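# Place bottles on ledges matching their cap colour

## Task

Set every bottle upright on the wall ledge whose label strip has the same colour as that bottle's cap. Each bottle's entire base must rest on that ledge, and it must stay there after the robot lets go.

## Robot and tools

Robot: two seven-joint arms, left_arm and right_arm, each ending in a two-finger parallel gripper. The sessions are made of tool calls whose results report each gripper's state and carry images from the fixed cameras cam_high and cam_low (896x504 each).

Scene frame: the origin sits on the plane z = 0, directly under the point midway between the two arm bases. The bases are 0.70 m above it. +x points forward, the way both arms face. +z points up. left_arm is on the +y side. Image left and right do not follow the arm names. Reported gripper positions and orientations can be off by a few centimetres, more at long reach.

Gripper frame: the fingers point along the gripper's +z axis and close along its y axis. end_effector_position is the spot between the finger pads when they are shut, just under 1 cm behind the tips. While closing, the tips move about 17 mm further along +z, mostly while the pads are still more than 70 mm apart. Because the pose does not fix the elbow, a big wrist rotation can swing the elbow.

The 16-number row, shared by every motion tool: left_arm x, y, z, qw, qx, qy, qz, opening, then the same eight numbers for right_arm. Both arms always appear, even if only one moves. x, y, z is an absolute target for end_effector_position in metres in the scene frame. The quaternion is absolute orientation, w first. Opening runs from -1 (closed) to +1 (fully open, 0.145 m). It is a command: sending 0 really commands half open. To leave a gripper alone, repeat its current command. To keep an orientation, repeat the same quaternion every row rather than copying a drifted reading. For an idle arm that is not pressing on anything, resend the exact pose it reported when it came to rest, with its intended opening, in every call.

execute_actions(actions, cameras): actions is a list of actions. Each action is a table of up to 15 rows, and each row lasts one control step of 1/30 s. If a table has fewer than 15 rows, its last row is held for the rest of the 0.5 s. An action is rejected for both arms if any target lies more than 0.6 m from that gripper's current position along any of the gripper's own axes. The whole call is rejected if any action is malformed, or if its first action fails this test against the latest reported state. An empty list simply returns the state and images. cameras is a list of names: omitted, null or ["all"] gives all cameras, [] gives none, and an unknown name invalidates the call. Going from fully open to closed needs at least about 0.5 s.

The controller limits each step's commanded orientation to 32 degrees from the measured one. It then drives the joints by damped inverse kinematics, favouring position. One action may fall short. The "Hand target" line shows where the arm is now being sent, so finish the remainder in the next action.

move(target, speed, blend, opening_speed, blocking, cameras): target is one 16-number row or a list of up to 15 rows, with no 0.6 m limit. Each gripper travels in a straight line from its Hand target, turning the shorter way. speed is in m/s, from 0.002 to 1.1, default 0.25. Rotation is capped at twice that value in rad/s. Give one number or one per target. blend is in metres and rounds the corners at intermediate targets. opening_speed is in opening units per second, at least 0.2. The whole move is capped at 10 s. Paths ignore obstacles and the other arm. Grippers lag and can overshoot speed, especially with a nearly straight arm.

Openings in the first target start at once. The arms pause only if that target is within 3 mm of the current or last commanded pose. Openings in later targets apply on arrival, after everything settles. With blocking=false the call returns after about 0.5 s, and a new move takes over from the old one's current point. The "move:" line tells how it ended: done, off_target, moving, held or fault. An arm it does not name is done, meaning within 3 mm and 2 degrees. limits=paced means a pose was clipped; limits=held means steps were withheld. Neither done nor off_target tells you about contact.

wait(seconds 0 to 10, cameras): lets time pass while each arm holds its last command. A running move keeps going. stop(cameras): brakes the running move, needing more room after fast motion. zoom_image(camera cam_high or cam_low, region [x0, y0, x1, y1] in pixels, at most 504x504): gives a closer look at the latest image. read_manual(section "licences"): returns licence text only. finished_scene(scene): ends the current scene irreversibly, so call it only once the bottles stand correctly on their own.

Result lines: grip_measured gives the measured opening on the -1 to +1 scale. The last number in Joint positions is the opening in metres. To hold something, command an opening well below grip_measured: a larger gap squeezes harder, up to roughly 10 N per pad, and a fast close can hit harder. "Joint velocities ... within noise" means that arm is still. "Tool commands" lists the current gripper commands. Joint torques follow the joint order, count positive toward larger joint angles, and include gravity. Numbers 3 and 4 flip sign beyond ±28 N m. Results from execute_actions also list positions at some control steps. Camera calibration (K, distortion, T_world_to_cam) is supplied, but the cameras may be shifted by up to about 2.3 degrees and 9 mm.

Motor heat: holding loads, keeping an arm stretched out, or pushing against an unreachable pose heats the motors. A MOTOR HOT line appears at 85 °C. At 100 °C the arm stops with an OVER-TEMPERATURE FAULT for 30 to 60 s or longer, and the affected joints go limp. This can happen without any warning.

Avoid: knocking objects off the work area, dropping bottles or releasing them while they move, fast impacts and hard presses. Avoid any contact between the arms. The clearance check does not stop the grippers or wrist cameras from colliding, and closing one gripper on the other's fingers counts as a press. Loose objects may occasionally be nudged by outside pushes.

Each tool is called in YAML: its name, and indented under it one key for each argument.

## Session

execute_actions:
  actions: []

zoom_image:
  camera: "cam_high"
  region: [430, 200, 700, 420]

zoom_image:
  camera: "cam_low"
  region: [320, 130, 640, 400]

Scene clock: 0.00 s.
left_arm: end_effector_position=(+0.2239, +0.1828, +0.6144) grip_measured=+1.00 end_effector_quat_wxyz=(-0.319, +0.395, -0.515, +0.691) | right_arm: end_effector_position=(+0.4009, -0.1655, +0.3728) grip_measured=+1.00 end_effector_quat_wxyz=(+0.260, +0.265, +0.837, +0.401)
Joint positions: left_arm=[-1.106 0.942 0.535 2.339 -0.48 -0.199 -0.367 0.145] | right_arm=[0.583 0.619 -0.841 0.925 -1.182 -0.496 -0.047 0.145]
Joint velocities: within noise
Joint torques (N m): no reading
Motor temperatures (°C): left_arm=[20 20 22 21 21 23 21] | right_arm=[20 22 22 19 20 19 21]
Hand target: left_arm +0.2239, +0.1828, +0.6144; -0.319, +0.395, -0.515, +0.691 | right_arm +0.4009, -0.1655, +0.3728; +0.260, +0.265, +0.837, +0.401
Tool commands: left_gripper/opening=+1.0 right_gripper/opening=+1.0

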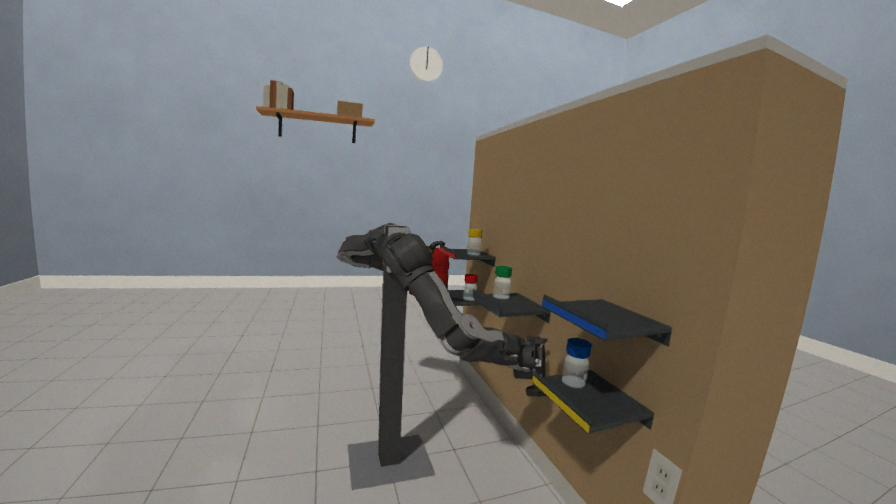

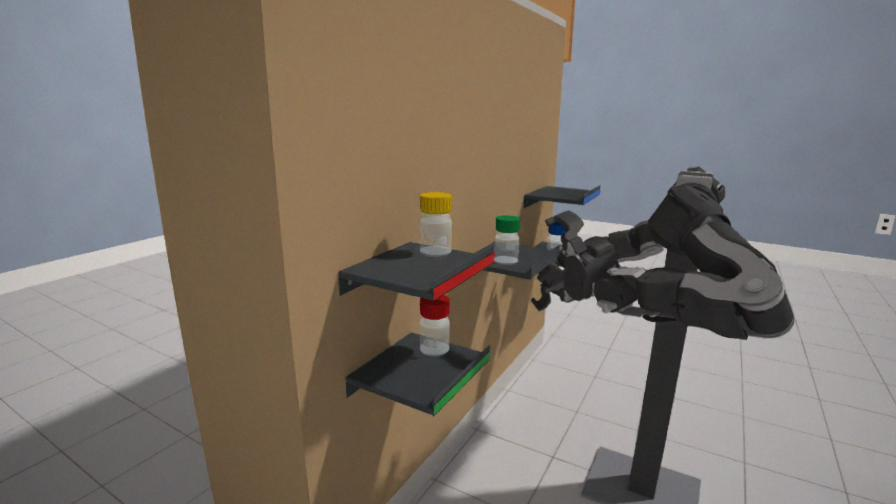

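Scaled by 1.867 from the camera's 896x504 image, which has a finer 1280x720 frame.

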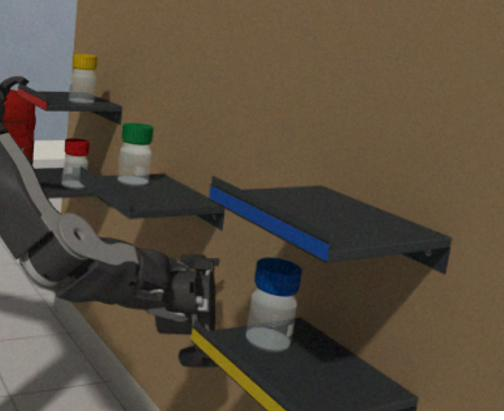

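Scaled by 1.575 from the camera's 896x504 image, which has a finer 1280x720 frame.

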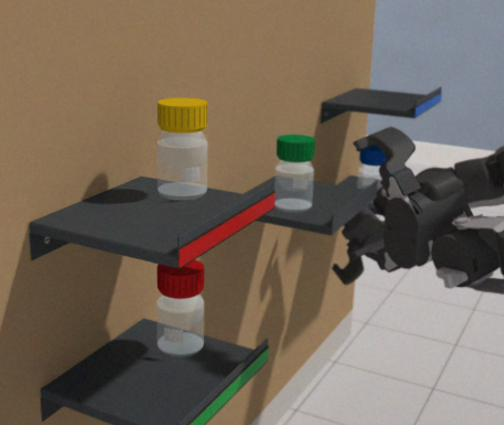

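move:
  target:
    - [0.23,0.25,0.65,0,0.7071,0,0.7071,0.4,0.25,-0.22,0.42,0,0.7071,0,0.7071,0.4]
    - [0.26,0.317,0.673,0,0.7071,0,0.7071,0.4,0.26,-0.358,0.487,0,0.7071,0,0.7071,0.4]
  speed: 0.35

Scene clock: 57.47 s.
left_arm: end_effector_position=(+0.2598, +0.3181, +0.6732) grip_measured=+0.40 end_effector_quat_wxyz=(-0.002, +0.706, +0.002, +0.708) | right_arm: end_effector_position=(+0.2605, -0.3593, +0.4895) grip_measured=+0.40 end_effector_quat_wxyz=(+0.003, +0.704, -0.001, +0.710)
Joint positions: left_arm=[-1.349 0.985 1.307 2.233 1.427 0.01 -0.098 0.105] | right_arm=[-0.692 0.861 0.276 1.573 0.969 -0.48 0.193 0.105]
Joint velocities: within noise
Joint torques (N m): left_arm=[0.33 1.96 3.03 1.11 0.13 -0.52 0.23] | right_arm=[1.02 5.37 2.24 2.15 0.29 -0.34 0.15]
Motor temperatures (°C): left_arm=[20 21 23 22 21 23 21] | right_arm=[23 23 23 20 20 19 21]
Hand target: left_arm +0.2600, +0.3169, +0.6729; +0.000, +0.707, +0.000, +0.707 | right_arm +0.2600, -0.3580, +0.4871; +0.000, +0.707, +0.000, +0.707
Off the commanded pose: left_arm 0.001 m, 0 deg | right_arm 0.003 m, 1 deg.
move: done

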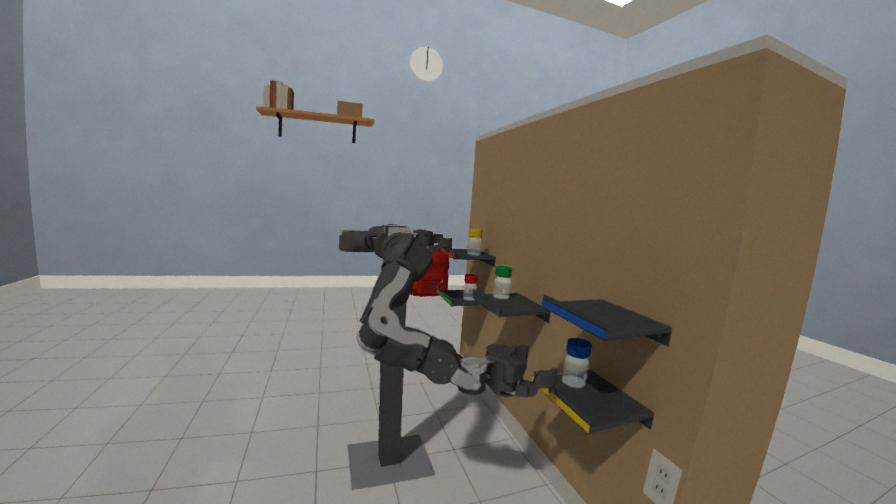

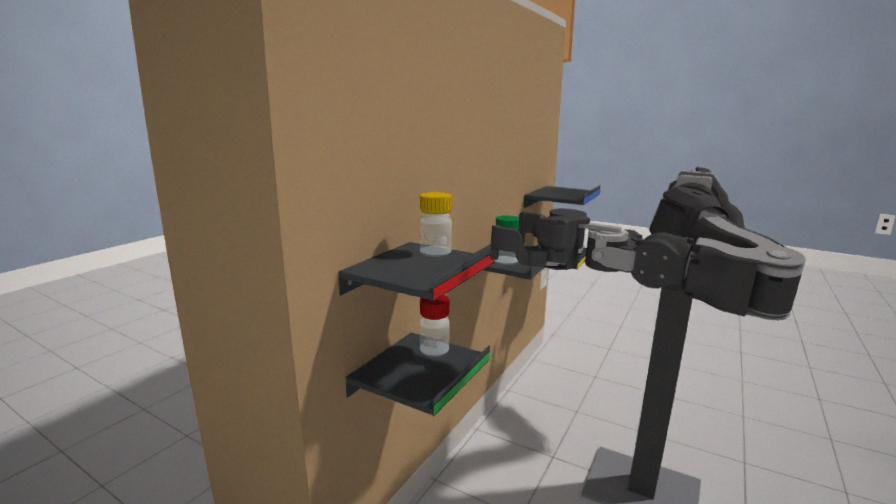

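move:
  target:
    - [0.391,0.317,0.675,0,0.7071,0,0.7071,0.4,0.382,-0.358,0.489,0,0.7071,0,0.7071,0.4]
    - [0.391,0.317,0.675,0,0.7071,0,0.7071,-0.75,0.382,-0.358,0.489,0,0.7071,0,0.7071,-0.75]
  speed: 0.22
  opening_speed: 1.7

zoom_image:
  camera: "cam_high"
  region: [500, 290, 680, 430]

zoom_image:
  camera: "cam_low"
  region: [360, 170, 540, 310]

Scene clock: 78.17 s.
left_arm: end_effector_position=(+0.3912, +0.3178, +0.6779) grip_measured=-0.24 end_effector_quat_wxyz=(-0.001, +0.704, +0.001, +0.710) | right_arm: end_effector_position=(+0.3823, -0.3591, +0.4916) grip_measured=-0.31 end_effector_quat_wxyz=(+0.001, +0.704, -0.002, +0.710)
Joint positions: left_arm=[-1.341 1.667 1.229 1.739 1.571 -0.122 -0.264 0.058] | right_arm=[0.108 0.842 -0.174 1.165 0.899 -0.294 0.194 0.052]
Joint velocities: within noise
Joint torques (N m): left_arm=[4.84 1.81 2.91 0.53 0.04 -0.66 0.16] | right_arm=[3.92 6.5 2.47 2.61 0.19 -0.32 0.09]
Motor temperatures (°C): left_arm=[20 21 24 21 21 24 21] | right_arm=[21 23 22 19 20 19 21]
Hand target: left_arm +0.3910, +0.3170, +0.6751; +0.000, +0.707, +0.000, +0.707 | right_arm +0.3820, -0.3581, +0.4892; +0.000, +0.707, +0.000, +0.707
Off the commanded pose: left_arm 0.003 m, 0 deg | right_arm 0.003 m, 1 deg.
move: done

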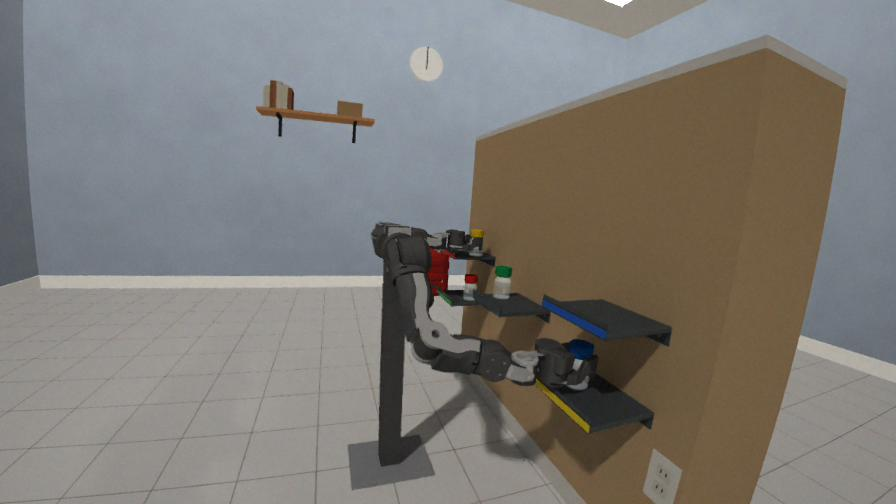

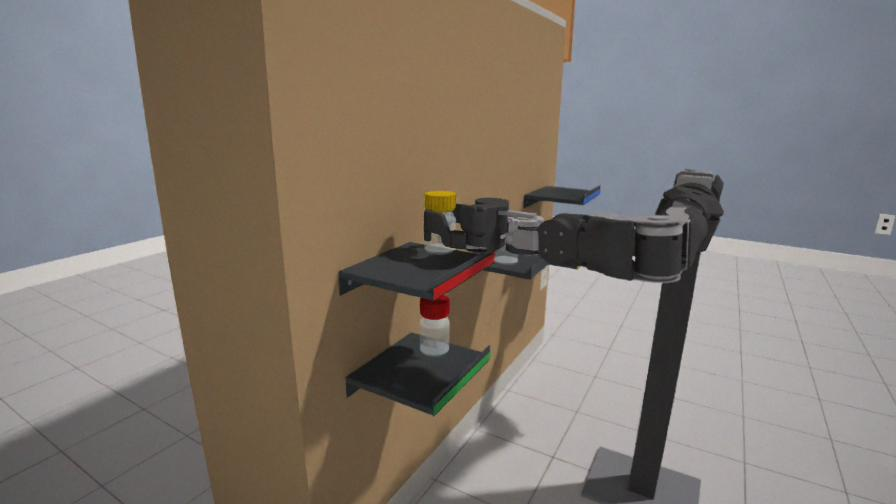

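Scaled by 2.800 from the camera's 896x504 image, which has a finer 1280x720 frame.

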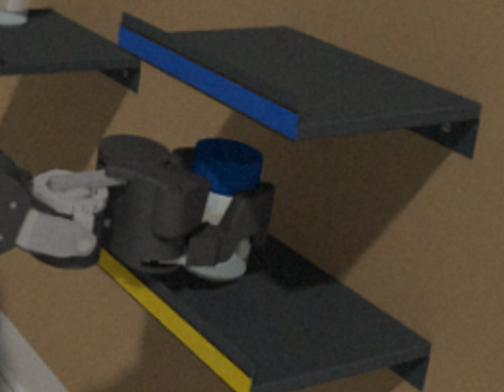

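Scaled by 2.800 from the camera's 896x504 image, which has a finer 1280x720 frame.

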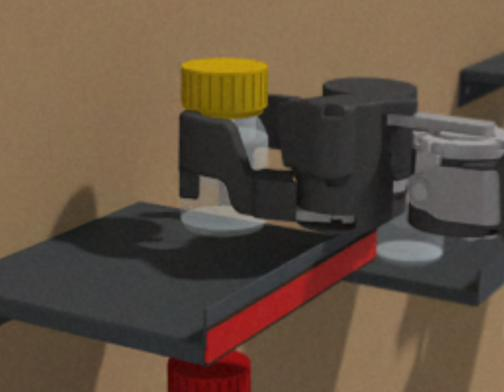

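move:
  target:
    - [0.391,0.317,0.715,0,0.7071,0,0.7071,-0.75,0.382,-0.358,0.52,0,0.7071,0,0.7071,-0.75]
    - [0.27,0.31,0.715,0,0.7071,0,0.7071,-0.75,0.25,-0.365,0.53,0,0.7071,0,0.7071,-0.75]
    - [0.29,0.08,0.71,0.123,0.696,-0.123,0.696,-0.75,0.25,-0.38,0.72,0,0.7071,0,0.7071,-0.75]
    - [0.35,-0.075,0.69,0.123,0.696,-0.123,0.696,-0.75,0.35,-0.385,0.72,0,0.7071,0,0.7071,-0.75]
    - [0.378,-0.08,0.61,0.123,0.696,-0.123,0.696,-0.75,0.385,-0.385,0.70,0,0.7071,0,0.7071,-0.75]
  speed: [0.2,0.25,0.25,0.2,0.12]
  blend: [0.01,0.02,0.02,0.02,0]

zoom_image:
  camera: "cam_high"
  region: [440, 220, 680, 350]

zoom_image:
  camera: "cam_low"
  region: [440, 150, 620, 290]

Scene clock: 101.60 s.
left_arm: end_effector_position=(+0.2954, +0.0430, +0.6386) grip_measured=-0.24 end_effector_quat_wxyz=(+0.289, +0.699, -0.308, +0.578) | right_arm: end_effector_position=(+0.3848, -0.3843, +0.6977) grip_measured=-0.32 end_effector_quat_wxyz=(+0.005, +0.712, +0.008, +0.703)
Joint positions: left_arm=[-1.407 2.011 1.206 2.21 1.576 -0.06 -0.188 0.058] | right_arm=[-1.311 1.598 1.318 1.491 1.558 0.019 0.058 0.052]
Joint velocities: within noise
Joint torques (N m): left_arm=[5.39 0.73 2.61 0.54 -0.05 -0.97 0.26] | right_arm=[3.49 2.33 5.67 0.25 0.23 -0.69 -0.15]
Motor temperatures (°C): left_arm=[21 21 24 21 21 24 21] | right_arm=[22 24 23 20 20 20 21]
Hand target: left_arm +0.2950, +0.0425, +0.6391; +0.292, +0.696, -0.308, +0.579 | right_arm +0.3849, -0.3851, +0.6999; +0.006, +0.708, +0.006, +0.706
Off the commanded pose: left_arm 0.151 m, 32 deg | right_arm 0.002 m, 1 deg.
joint read past its limit (left arm) — joint 2 (shoulder roll), upper limit.
joint sent to its limit (left arm) — joint 1 (shoulder pitch), lower limit; joint 2 (shoulder roll), upper limit. The joint targets are off in position and orientation.
joint sent to its limit (right arm) — joint 1 (shoulder pitch), lower limit; joint 5 (forearm roll), upper limit. The joint targets still meet the commanded pose.
move: off_target (left_arm); limits=paced

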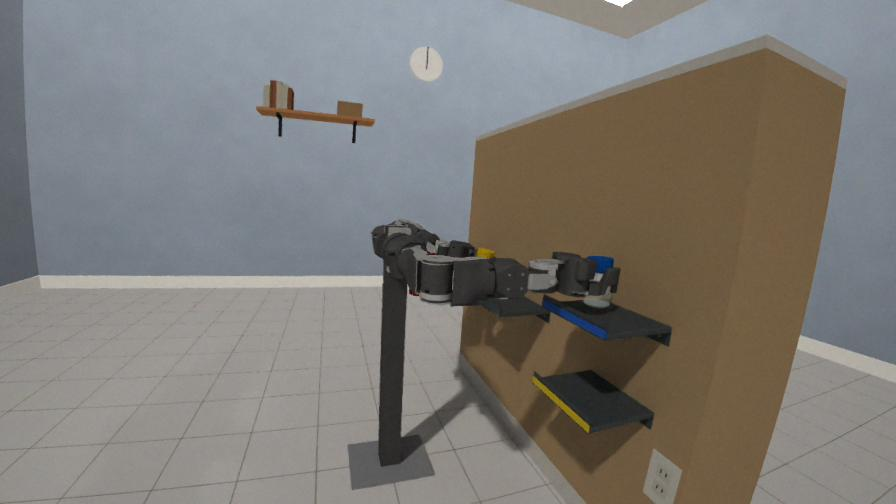

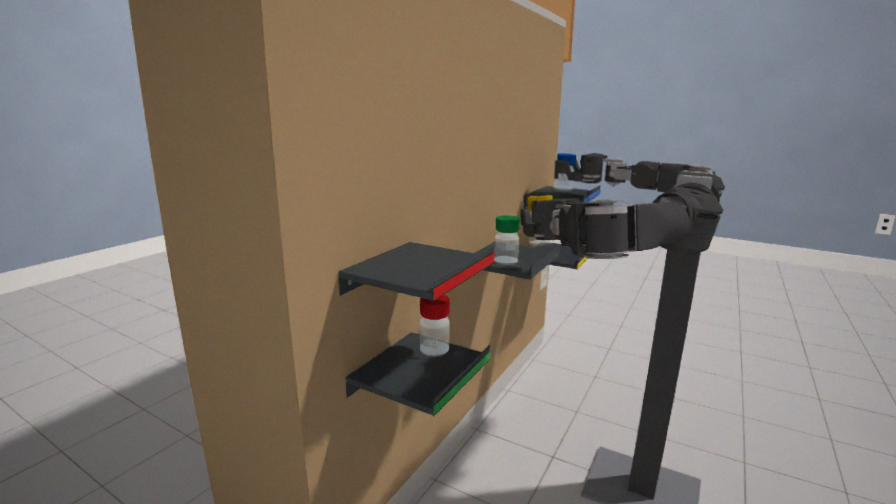

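Scaled by 2.100 from the camera's 896x504 image, which has a finer 1280x720 frame.

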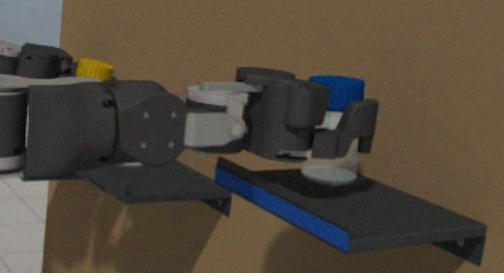

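Scaled by 2.800 from the camera's 896x504 image, which has a finer 1280x720 frame.

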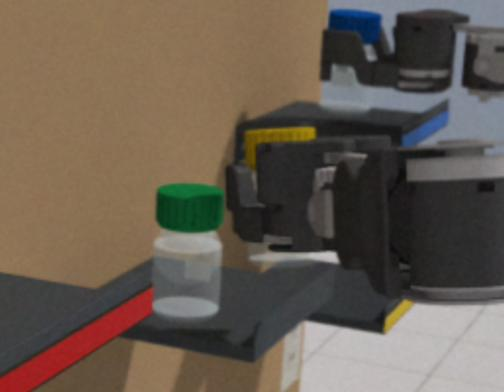

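move:
  target:
    - [0.27,0.20,0.70,0,0.7071,0,0.7071,-0.75,0.385,-0.385,0.692,0,0.7071,0,0.7071,-0.75]
    - [0.25,0.24,0.62,0,0.7071,0,0.7071,-0.75,0.385,-0.385,0.686,0,0.7071,0,0.7071,-0.75]
    - [0.25,0.22,0.45,0,0.7071,0,0.7071,-0.75,0.385,-0.385,0.68,0,0.7071,0,0.7071,-0.75]
  speed: 0.3

zoom_image:
  camera: "cam_high"
  region: [440, 220, 680, 350]

Scene clock: 118.87 s.
left_arm: end_effector_position=(+0.2498, +0.2217, +0.4479) grip_measured=-0.24 end_effector_quat_wxyz=(-0.004, +0.711, +0.002, +0.703) | right_arm: end_effector_position=(+0.3849, -0.3841, +0.6847) grip_measured=-0.32 end_effector_quat_wxyz=(+0.008, +0.703, +0.010, +0.711)
Joint positions: left_arm=[-0.472 0.847 -0.448 1.805 0.506 -0.564 -0.575 0.058] | right_arm=[-1.311 1.601 1.239 1.491 1.559 -0.082 0.053 0.052]
Joint velocities: within noise
Joint torques (N m): left_arm=[1.62 3.6 0.99 4.83 -0.26 -0.83 0.2] | right_arm=[3.39 2.33 2.81 0.18 0.17 -0.36 -0.12]
Motor temperatures (°C): left_arm=[22 21 24 21 21 25 21] | right_arm=[22 23 24 19 20 20 21]
Hand target: left_arm +0.2499, +0.2200, +0.4500; +0.000, +0.707, +0.000, +0.707 | right_arm +0.3848, -0.3848, +0.6799; +0.009, +0.708, +0.008, +0.706
Off the commanded pose: left_arm 0.003 m, 1 deg | right_arm 0.005 m, 2 deg.
joint sent to its limit (right arm) — joint 1 (shoulder pitch), lower limit; joint 5 (forearm roll), upper limit. The joint targets still meet the commanded pose.
move: off_target (right_arm)

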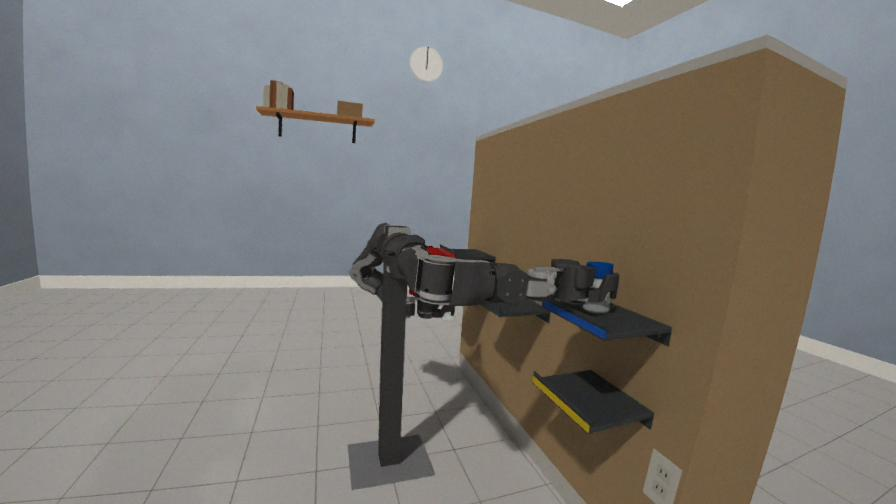

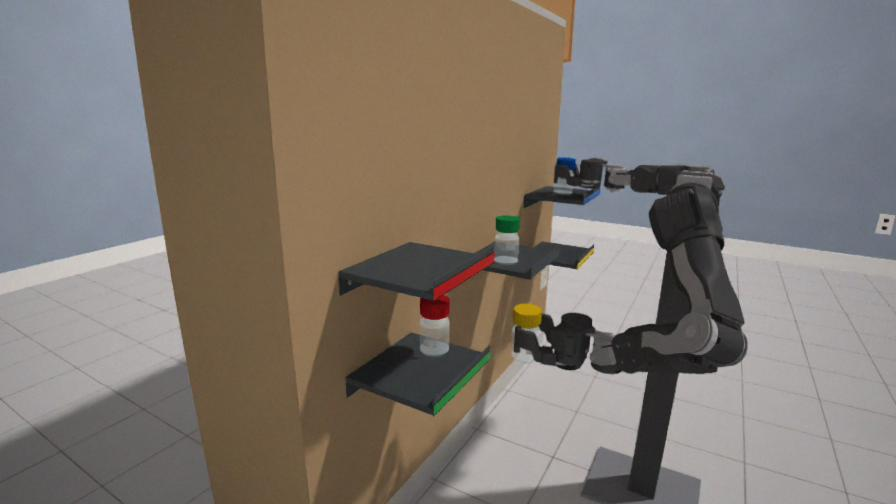

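Scaled by 2.100 from the camera's 896x504 image, which has a finer 1280x720 frame.

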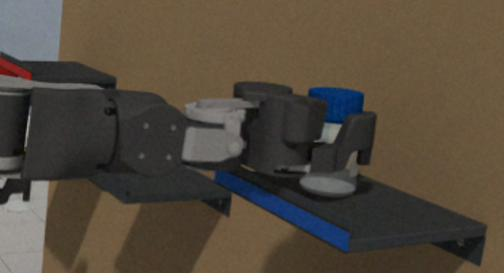

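move:
  target:
    - [0.25,0.21,0.46,0,0.7071,0,0.7071,-0.75,0.385,-0.385,0.683,0,0.7071,0,0.7071,-0.75]
    - [0.25,0.15,0.55,0.0923,0.701,-0.0923,0.701,-0.75,0.385,-0.385,0.683,0,0.7071,0,0.7071,0.2]
    - [0.25,0.11,0.65,0.0923,0.701,-0.0923,0.701,-0.75,0.27,-0.385,0.683,0,0.7071,0,0.7071,0.2]
    - [0.30,-0.05,0.695,0.0923,0.701,-0.0923,0.701,-0.75,0.24,-0.385,0.65,0,0.7071,0,0.7071,0.2]
  speed: 0.2
  opening_speed: 1.7

zoom_image:
  camera: "cam_high"
  region: [440, 220, 680, 350]

Scene clock: 144.73 s.
left_arm: end_effector_position=(+0.2997, -0.0510, +0.6948) grip_measured=-0.24 end_effector_quat_wxyz=(+0.096, +0.702, -0.093, +0.700) | right_arm: end_effector_position=(+0.2399, -0.3866, +0.6515) grip_measured=+0.20 end_effector_quat_wxyz=(+0.003, +0.706, -0.003, +0.708)
Joint positions: left_arm=[0.794 -0.041 -1.009 2.11 0.985 0.782 -1.4 0.058] | right_arm=[-1.31 0.907 1.251 1.929 1.382 -0.05 0.268 0.09]
Joint velocities: within noise
Joint torques (N m): left_arm=[6.63 -1.96 1.24 2.59 -0.37 -0.14 -0.04] | right_arm=[-0.33 2.04 3.15 1.4 0.21 -0.51 0.17]
Motor temperatures (°C): left_arm=[21 21 24 22 21 25 21] | right_arm=[22 23 23 19 20 20 21]
Hand target: left_arm +0.3000, -0.0500, +0.6950; +0.092, +0.701, -0.092, +0.701 | right_arm +0.2400, -0.3851, +0.6501; +0.000, +0.707, +0.000, +0.707
Off the commanded pose: left_arm 0.001 m, 0 deg | right_arm 0.002 m, 0 deg.
joint sent to its limit (left arm) — joint 6 (wrist pitch), upper limit. The joint targets still meet the commanded pose.
move: done

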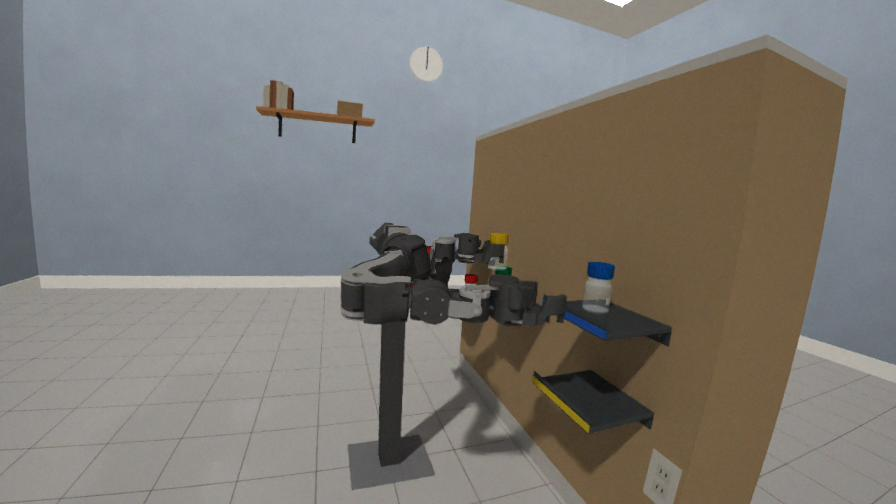

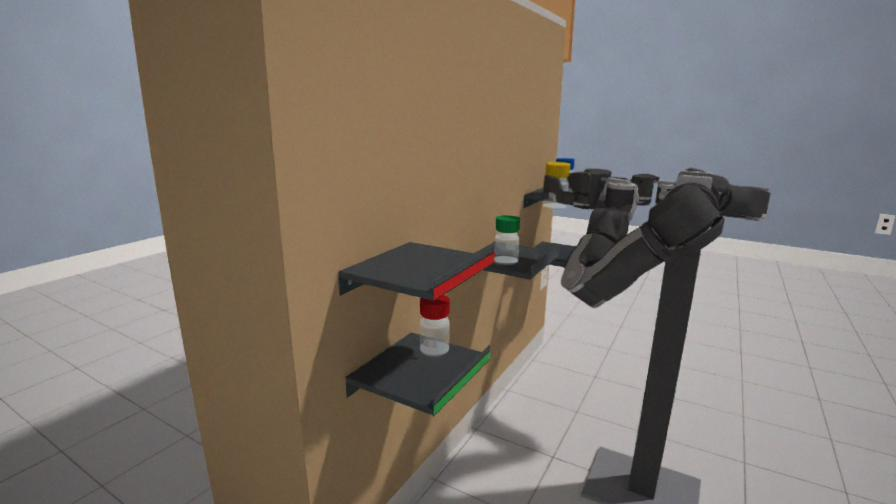

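Scaled by 2.100 from the camera's 896x504 image, which has a finer 1280x720 frame.

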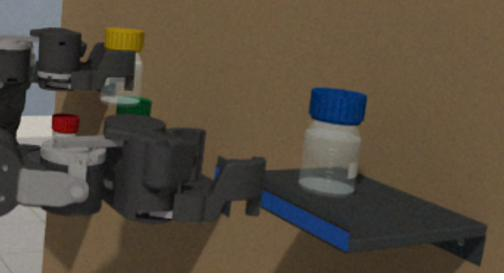

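move:
  target:
    - [0.378,-0.08,0.69,0.0923,0.701,-0.0923,0.701,-0.75,0.24,-0.32,0.58,0,0.7071,0,0.7071,0.2]
    - [0.378,-0.08,0.594,0.0923,0.701,-0.0923,0.701,-0.75,0.25,-0.24,0.45,0,0.7071,0,0.7071,0.2]
    - [0.378,-0.08,0.579,0.0923,0.701,-0.0923,0.701,-0.75,0.25,-0.24,0.45,0,0.7071,0,0.7071,0.2]
  speed: [0.25,0.2,0.04]

zoom_image:
  camera: "cam_low"
  region: [470, 190, 610, 300]

zoom_image:
  camera: "cam_high"
  region: [440, 230, 580, 340]

Scene clock: 157.30 s.
left_arm: end_effector_position=(+0.3778, -0.0801, +0.5794) grip_measured=-0.24 end_effector_quat_wxyz=(+0.092, +0.703, -0.091, +0.699) | right_arm: end_effector_position=(+0.2496, -0.2387, +0.4490) grip_measured=+0.20 end_effector_quat_wxyz=(-0.002, +0.709, +0.000, +0.705)
Joint positions: left_arm=[0.805 0.056 -1.248 1.534 0.79 0.168 -1.019 0.058] | right_arm=[-0.6 0.62 -0.096 1.776 0.501 -0.471 -0.216 0.09]
Joint velocities: within noise
Joint torques (N m): left_arm=[8.03 -1.91 1.65 3.28 -0.52 -0.65 0.2] | right_arm=[0.46 3.36 2.74 3.34 -0.09 -0.54 -0.06]
Motor temperatures (°C): left_arm=[22 21 23 22 22 24 21] | right_arm=[21 23 23 19 20 20 21]
Hand target: left_arm +0.3780, -0.0800, +0.5790; +0.092, +0.701, -0.092, +0.701 | right_arm +0.2500, -0.2400, +0.4500; +0.000, +0.707, +0.000, +0.707
Off the commanded pose: left_arm 0.000 m, 0 deg | right_arm 0.002 m, 0 deg.
move: done

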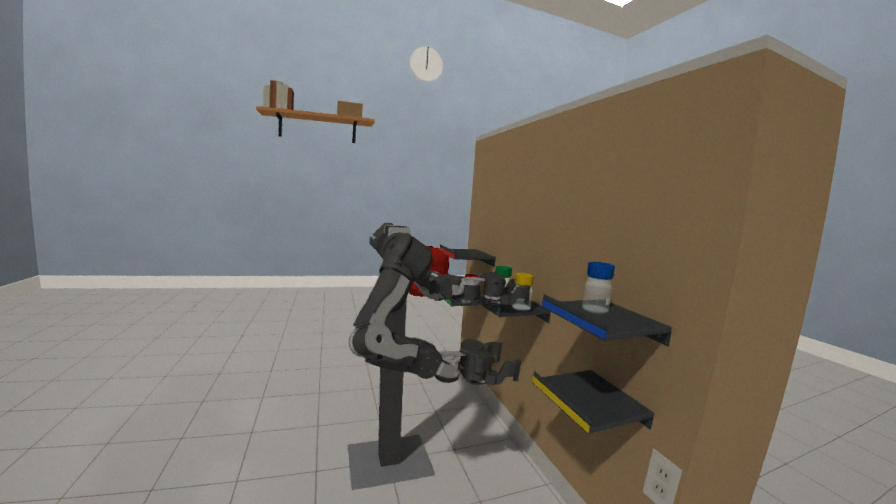

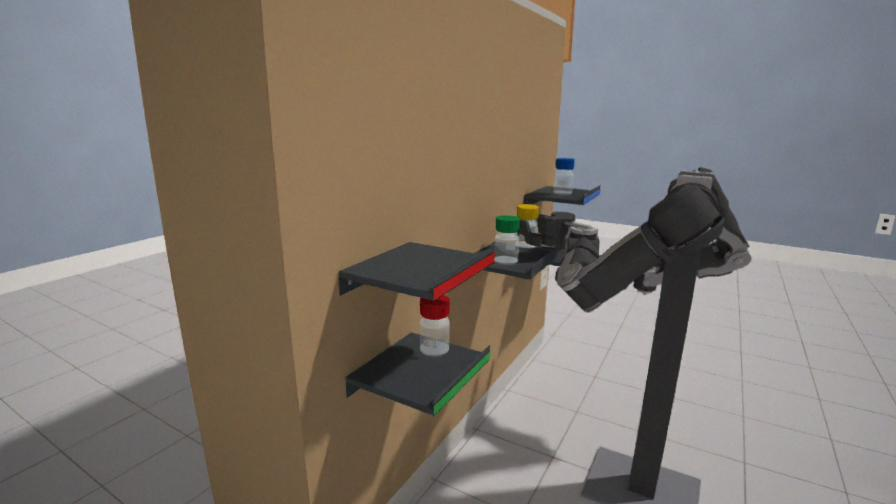

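Scaled by 3.600 from the camera's 896x504 image, which has a finer 1280x720 frame.

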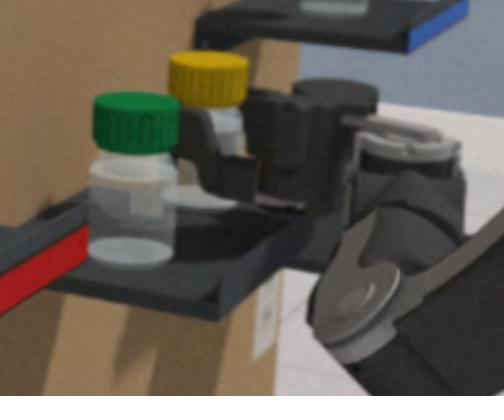

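Scaled by 3.600 from the camera's 896x504 image, which has a finer 1280x720 frame.

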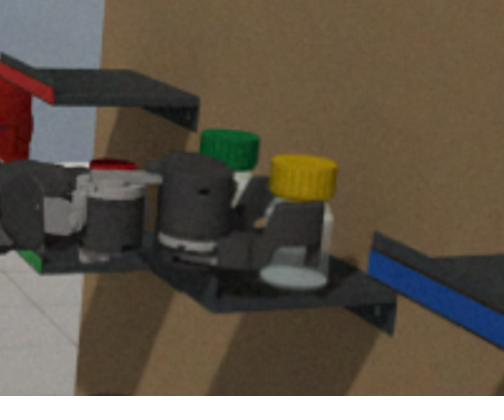

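move:
  target: [0.378,-0.08,0.572,0.0923,0.701,-0.0923,0.701,-0.75,0.25,-0.24,0.45,0,0.7071,0,0.7071,0.2]
  speed: 0.03
  cameras: []

Scene clock: 162.50 s.
left_arm: end_effector_position=(+0.3780, -0.0802, +0.5753) grip_measured=-0.24 end_effector_quat_wxyz=(+0.093, +0.700, -0.090, +0.702) | right_arm: end_effector_position=(+0.2496, -0.2387, +0.4490) grip_measured=+0.20 end_effector_quat_wxyz=(-0.002, +0.709, +0.000, +0.705)
Joint positions: left_arm=[0.805 0.059 -1.266 1.518 0.784 0.135 -1.018 0.058] | right_arm=[-0.6 0.62 -0.096 1.776 0.501 -0.471 -0.216 0.09]
Joint velocities: within noise
Joint torques (N m): left_arm=[7.19 -1.73 1.43 2.85 -0.39 -0.53 0.22] | right_arm=[0.49 3.34 2.63 3.34 -0.07 -0.56 -0.05]
Motor temperatures (°C): left_arm=[23 21 23 22 22 24 21] | right_arm=[21 23 23 19 20 20 21]
Hand target: left_arm +0.3780, -0.0800, +0.5720; +0.092, +0.701, -0.092, +0.701 | right_arm +0.2500, -0.2400, +0.4500; +0.000, +0.707, +0.000, +0.707
Off the commanded pose: left_arm 0.003 m, 0 deg | right_arm 0.002 m, 0 deg.
move: done
No camera images: "cameras" was empty.

move:
  target:
    - [0.378,-0.08,0.574,0.0923,0.701,-0.0923,0.701,0.0,0.25,-0.24,0.45,0,0.7071,0,0.7071,0.1]
    - [0.28,-0.054,0.577,0.0923,0.701,-0.0923,0.701,0.0,0.25,-0.24,0.45,0,0.7071,0,0.7071,0.1]
    - [0.25,0.12,0.55,0,0.7071,0,0.7071,0.2,0.25,-0.20,0.50,-0.0923,0.701,0.0923,0.701,0.1]
    - [0.25,0.24,0.46,0,0.7071,0,0.7071,0.2,0.265,-0.145,0.575,-0.183,0.683,0.183,0.683,0.1]
    - [0.26,0.32,0.47,0,0.7071,0,0.7071,0.2,0.28,-0.137,0.577,-0.183,0.683,0.183,0.683,0.1]
  speed: [0.1,0.2,0.3,0.3,0.3]
  opening_speed: 1.7

zoom_image:
  camera: "cam_low"
  region: [420, 190, 640, 370]

zoom_image:
  camera: "cam_high"
  region: [440, 230, 580, 340]

Scene clock: 204.27 s.
left_arm: end_effector_position=(+0.2607, +0.3197, +0.4713) grip_measured=+0.20 end_effector_quat_wxyz=(+0.000, +0.706, +0.000, +0.708) | right_arm: end_effector_position=(+0.2797, -0.1366, +0.5790) grip_measured=+0.10 end_effector_quat_wxyz=(-0.184, +0.680, +0.185, +0.685)
Joint positions: left_arm=[-0.613 1.152 -0.234 1.645 0.992 -0.788 -0.232 0.09] | right_arm=[-0.309 1.13 -0.213 2.221 0.899 -0.142 -0.148 0.083]
Joint velocities: within noise
Joint torques (N m): left_arm=[1.52 4.92 2.02 1.73 0.09 -0.64 0.23] | right_arm=[2.25 3.47 2.14 2.28 0.06 -0.31 -0.06]
Motor temperatures (°C): left_arm=[24 21 23 22 22 24 21] | right_arm=[21 23 23 20 20 20 21]
Hand target: left_arm +0.2599, +0.3200, +0.4699; +0.000, +0.707, +0.000, +0.707 | right_arm +0.2800, -0.1371, +0.5770; -0.183, +0.683, +0.183, +0.683
Off the commanded pose: left_arm 0.002 m, 0 deg | right_arm 0.002 m, 0 deg.
joint read past its limit (left arm) — joint 6 (wrist pitch), lower limit.
joint sent to its limit (left arm) — joint 6 (wrist pitch), lower limit. The joint targets still meet the commanded pose.
move: done

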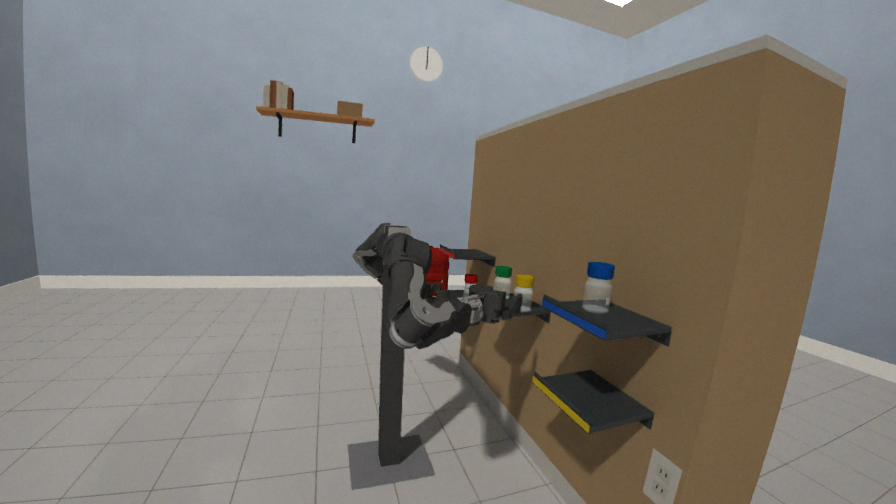

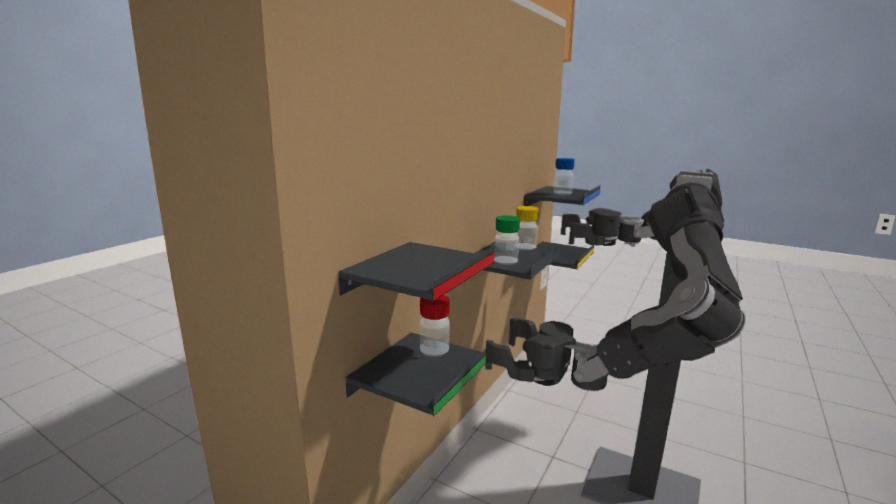

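Scaled by 2.291 from the camera's 896x504 image, which has a finer 1280x720 frame.

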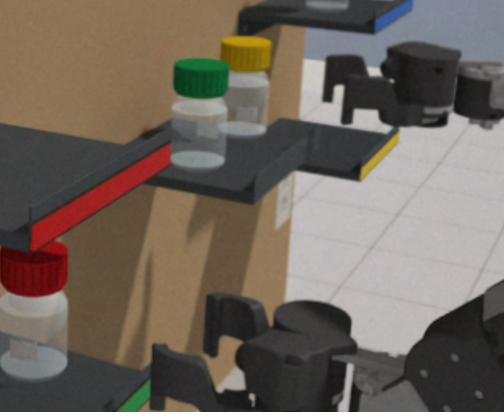

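Scaled by 3.600 from the camera's 896x504 image, which has a finer 1280x720 frame.

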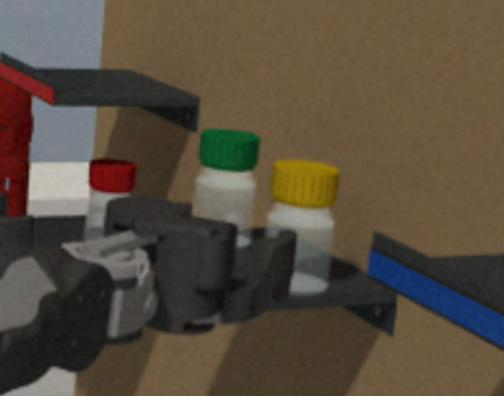

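move:
  target:
    - [0.392,0.32,0.47,0,0.7071,0,0.7071,0.2,0.378,-0.081,0.577,-0.183,0.683,0.183,0.683,0.1]
    - [0.392,0.32,0.47,0,0.7071,0,0.7071,-0.75,0.378,-0.081,0.577,-0.183,0.683,0.183,0.683,-0.75]
  speed: 0.2
  opening_speed: 1.7

zoom_image:
  camera: "cam_low"
  region: [400, 190, 620, 370]

zoom_image:
  camera: "cam_high"
  region: [440, 230, 580, 340]

Scene clock: 218.43 s.
left_arm: end_effector_position=(+0.3543, +0.3216, +0.4797) grip_measured=-0.25 end_effector_quat_wxyz=(-0.001, +0.684, -0.045, +0.728) | right_arm: end_effector_position=(+0.3786, -0.0820, +0.5799) grip_measured=-0.26 end_effector_quat_wxyz=(-0.183, +0.680, +0.180, +0.687)
Joint positions: left_arm=[0.368 1.154 -1.086 1.305 1.183 -0.782 -0.15 0.057] | right_arm=[0.418 0.692 -0.631 1.836 0.804 0.16 -0.143 0.056]
Joint velocities: within noise
Joint torques (N m): left_arm=[25.57 -13.7 7.19 -10.15 2 4.4 0.18] | right_arm=[4.63 2.28 2.24 2.8 0 -0.32 0.11]
Motor temperatures (°C): left_arm=[29 23 24 22 22 31 21] | right_arm=[21 23 23 20 20 20 21]
Hand target: left_arm +0.3839, +0.3165, +0.4743; +0.005, +0.706, -0.001, +0.708 | right_arm +0.3779, -0.0810, +0.5770; -0.183, +0.683, +0.183, +0.683
Off the commanded pose: left_arm 0.039 m, 6 deg | right_arm 0.003 m, 1 deg.
move: off_target (left_arm); target 2's new opening was sent with left_arm's hand 0.041 m and 7 deg from that target

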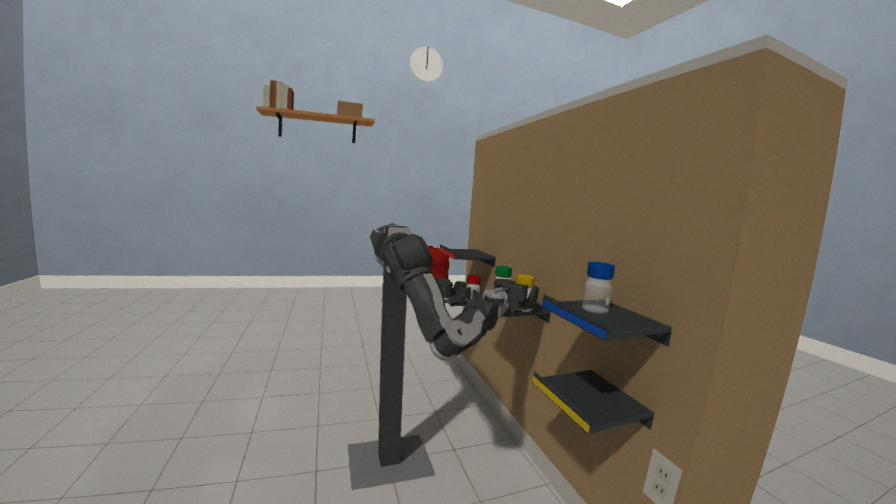

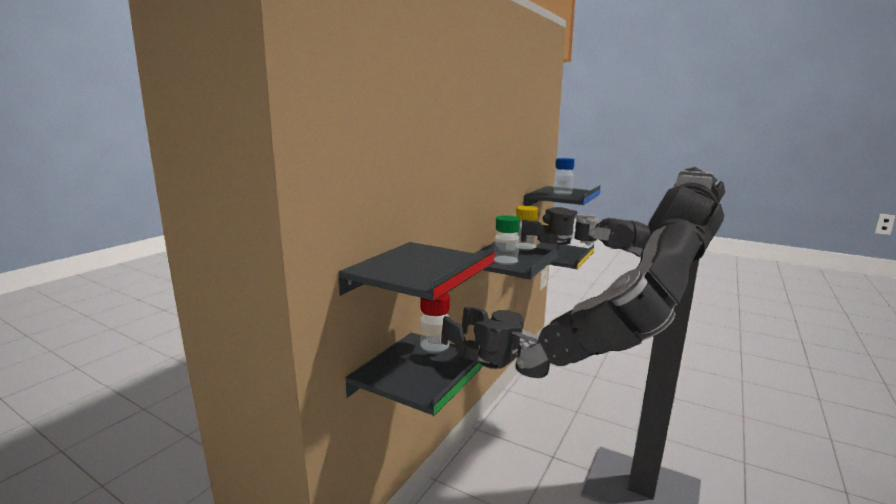

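Scaled by 2.291 from the camera's 896x504 image, which has a finer 1280x720 frame.

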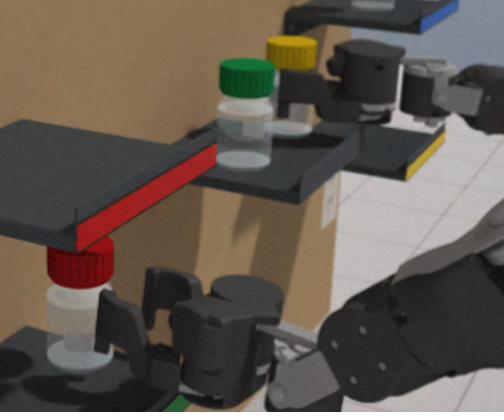

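Scaled by 3.600 from the camera's 896x504 image, which has a finer 1280x720 frame.

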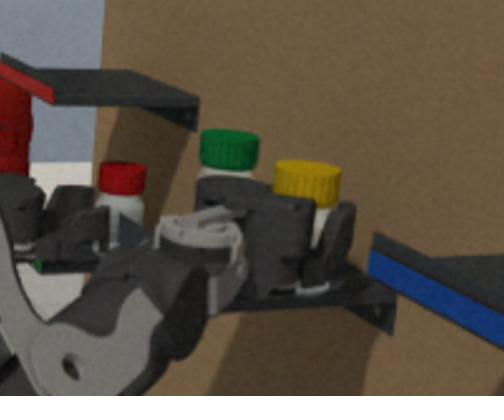

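move:
  target:
    - [0.352,0.321,0.482,0,0.7071,0,0.7071,-0.2,0.378,-0.081,0.585,-0.183,0.683,0.183,0.683,-0.75]
    - [0.352,0.321,0.482,0,0.7071,0,0.7071,0.3,0.378,-0.081,0.615,-0.183,0.683,0.183,0.683,-0.75]
    - [0.28,0.321,0.49,0,0.7071,0,0.7071,0.3,0.28,-0.138,0.62,-0.183,0.683,0.183,0.683,-0.75]
    - [0.27,0.32,0.50,0,0.7071,0,0.7071,0.3,0.25,-0.26,0.56,0,0.7071,0,0.7071,-0.75]
    - [0.27,0.32,0.50,0,0.7071,0,0.7071,0.3,0.255,-0.38,0.53,0,0.7071,0,0.7071,-0.75]
  speed: [0.05,0.1,0.25,0.3,0.3]
  opening_speed: 1.7

zoom_image:
  camera: "cam_low"
  region: [340, 220, 560, 420]

Scene clock: 247.97 s.
left_arm: end_effector_position=(+0.2699, +0.3203, +0.4997) grip_measured=+0.30 end_effector_quat_wxyz=(+0.000, +0.707, +0.001, +0.707) | right_arm: end_effector_position=(+0.2545, -0.3803, +0.5264) grip_measured=-0.26 end_effector_quat_wxyz=(+0.001, +0.713, -0.001, +0.701)
Joint positions: left_arm=[-0.726 1.3 -0.138 1.752 1.081 -0.788 -0.301 0.098] | right_arm=[-0.795 0.838 0.551 1.649 1.023 -0.288 0.306 0.056]
Joint velocities: within noise
Joint torques (N m): left_arm=[1.62 5.53 2.61 2.61 -0.03 -0.59 0.04] | right_arm=[0.99 4.58 4.89 2.81 0.39 -0.66 0.18]
Motor temperatures (°C): left_arm=[54 31 30 29 27 54 21] | right_arm=[22 23 23 20 20 20 21]
Hand target: left_arm +0.2700, +0.3200, +0.5000; +0.000, +0.707, +0.000, +0.707 | right_arm +0.2550, -0.3800, +0.5300; +0.000, +0.707, +0.000, +0.707
Off the commanded pose: left_arm 0.000 m, 0 deg | right_arm 0.004 m, 1 deg.
joint read past its limit (left arm) — joint 6 (wrist pitch), lower limit.
move: off_target (right_arm)

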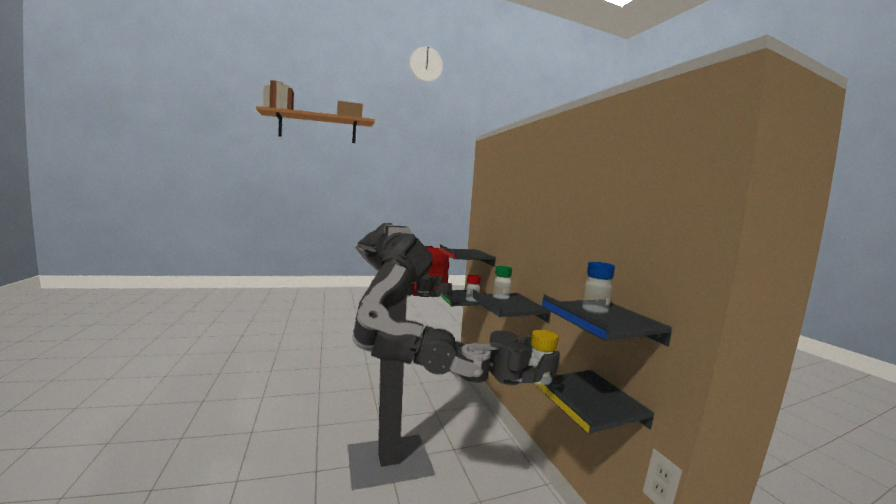

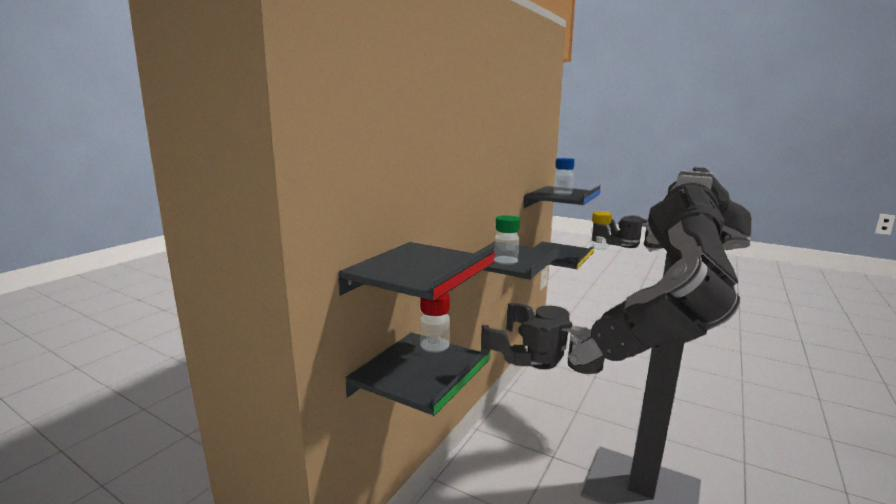

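Scaled by 2.291 from the camera's 896x504 image, which has a finer 1280x720 frame.

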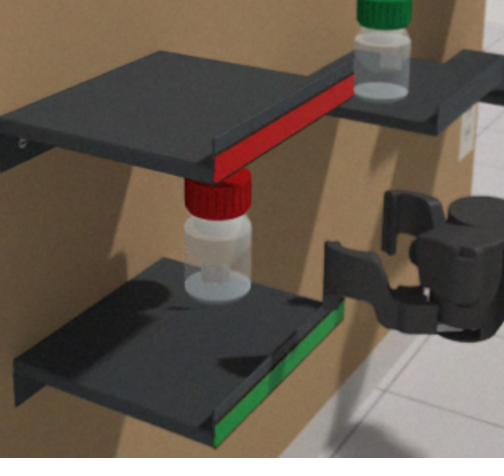

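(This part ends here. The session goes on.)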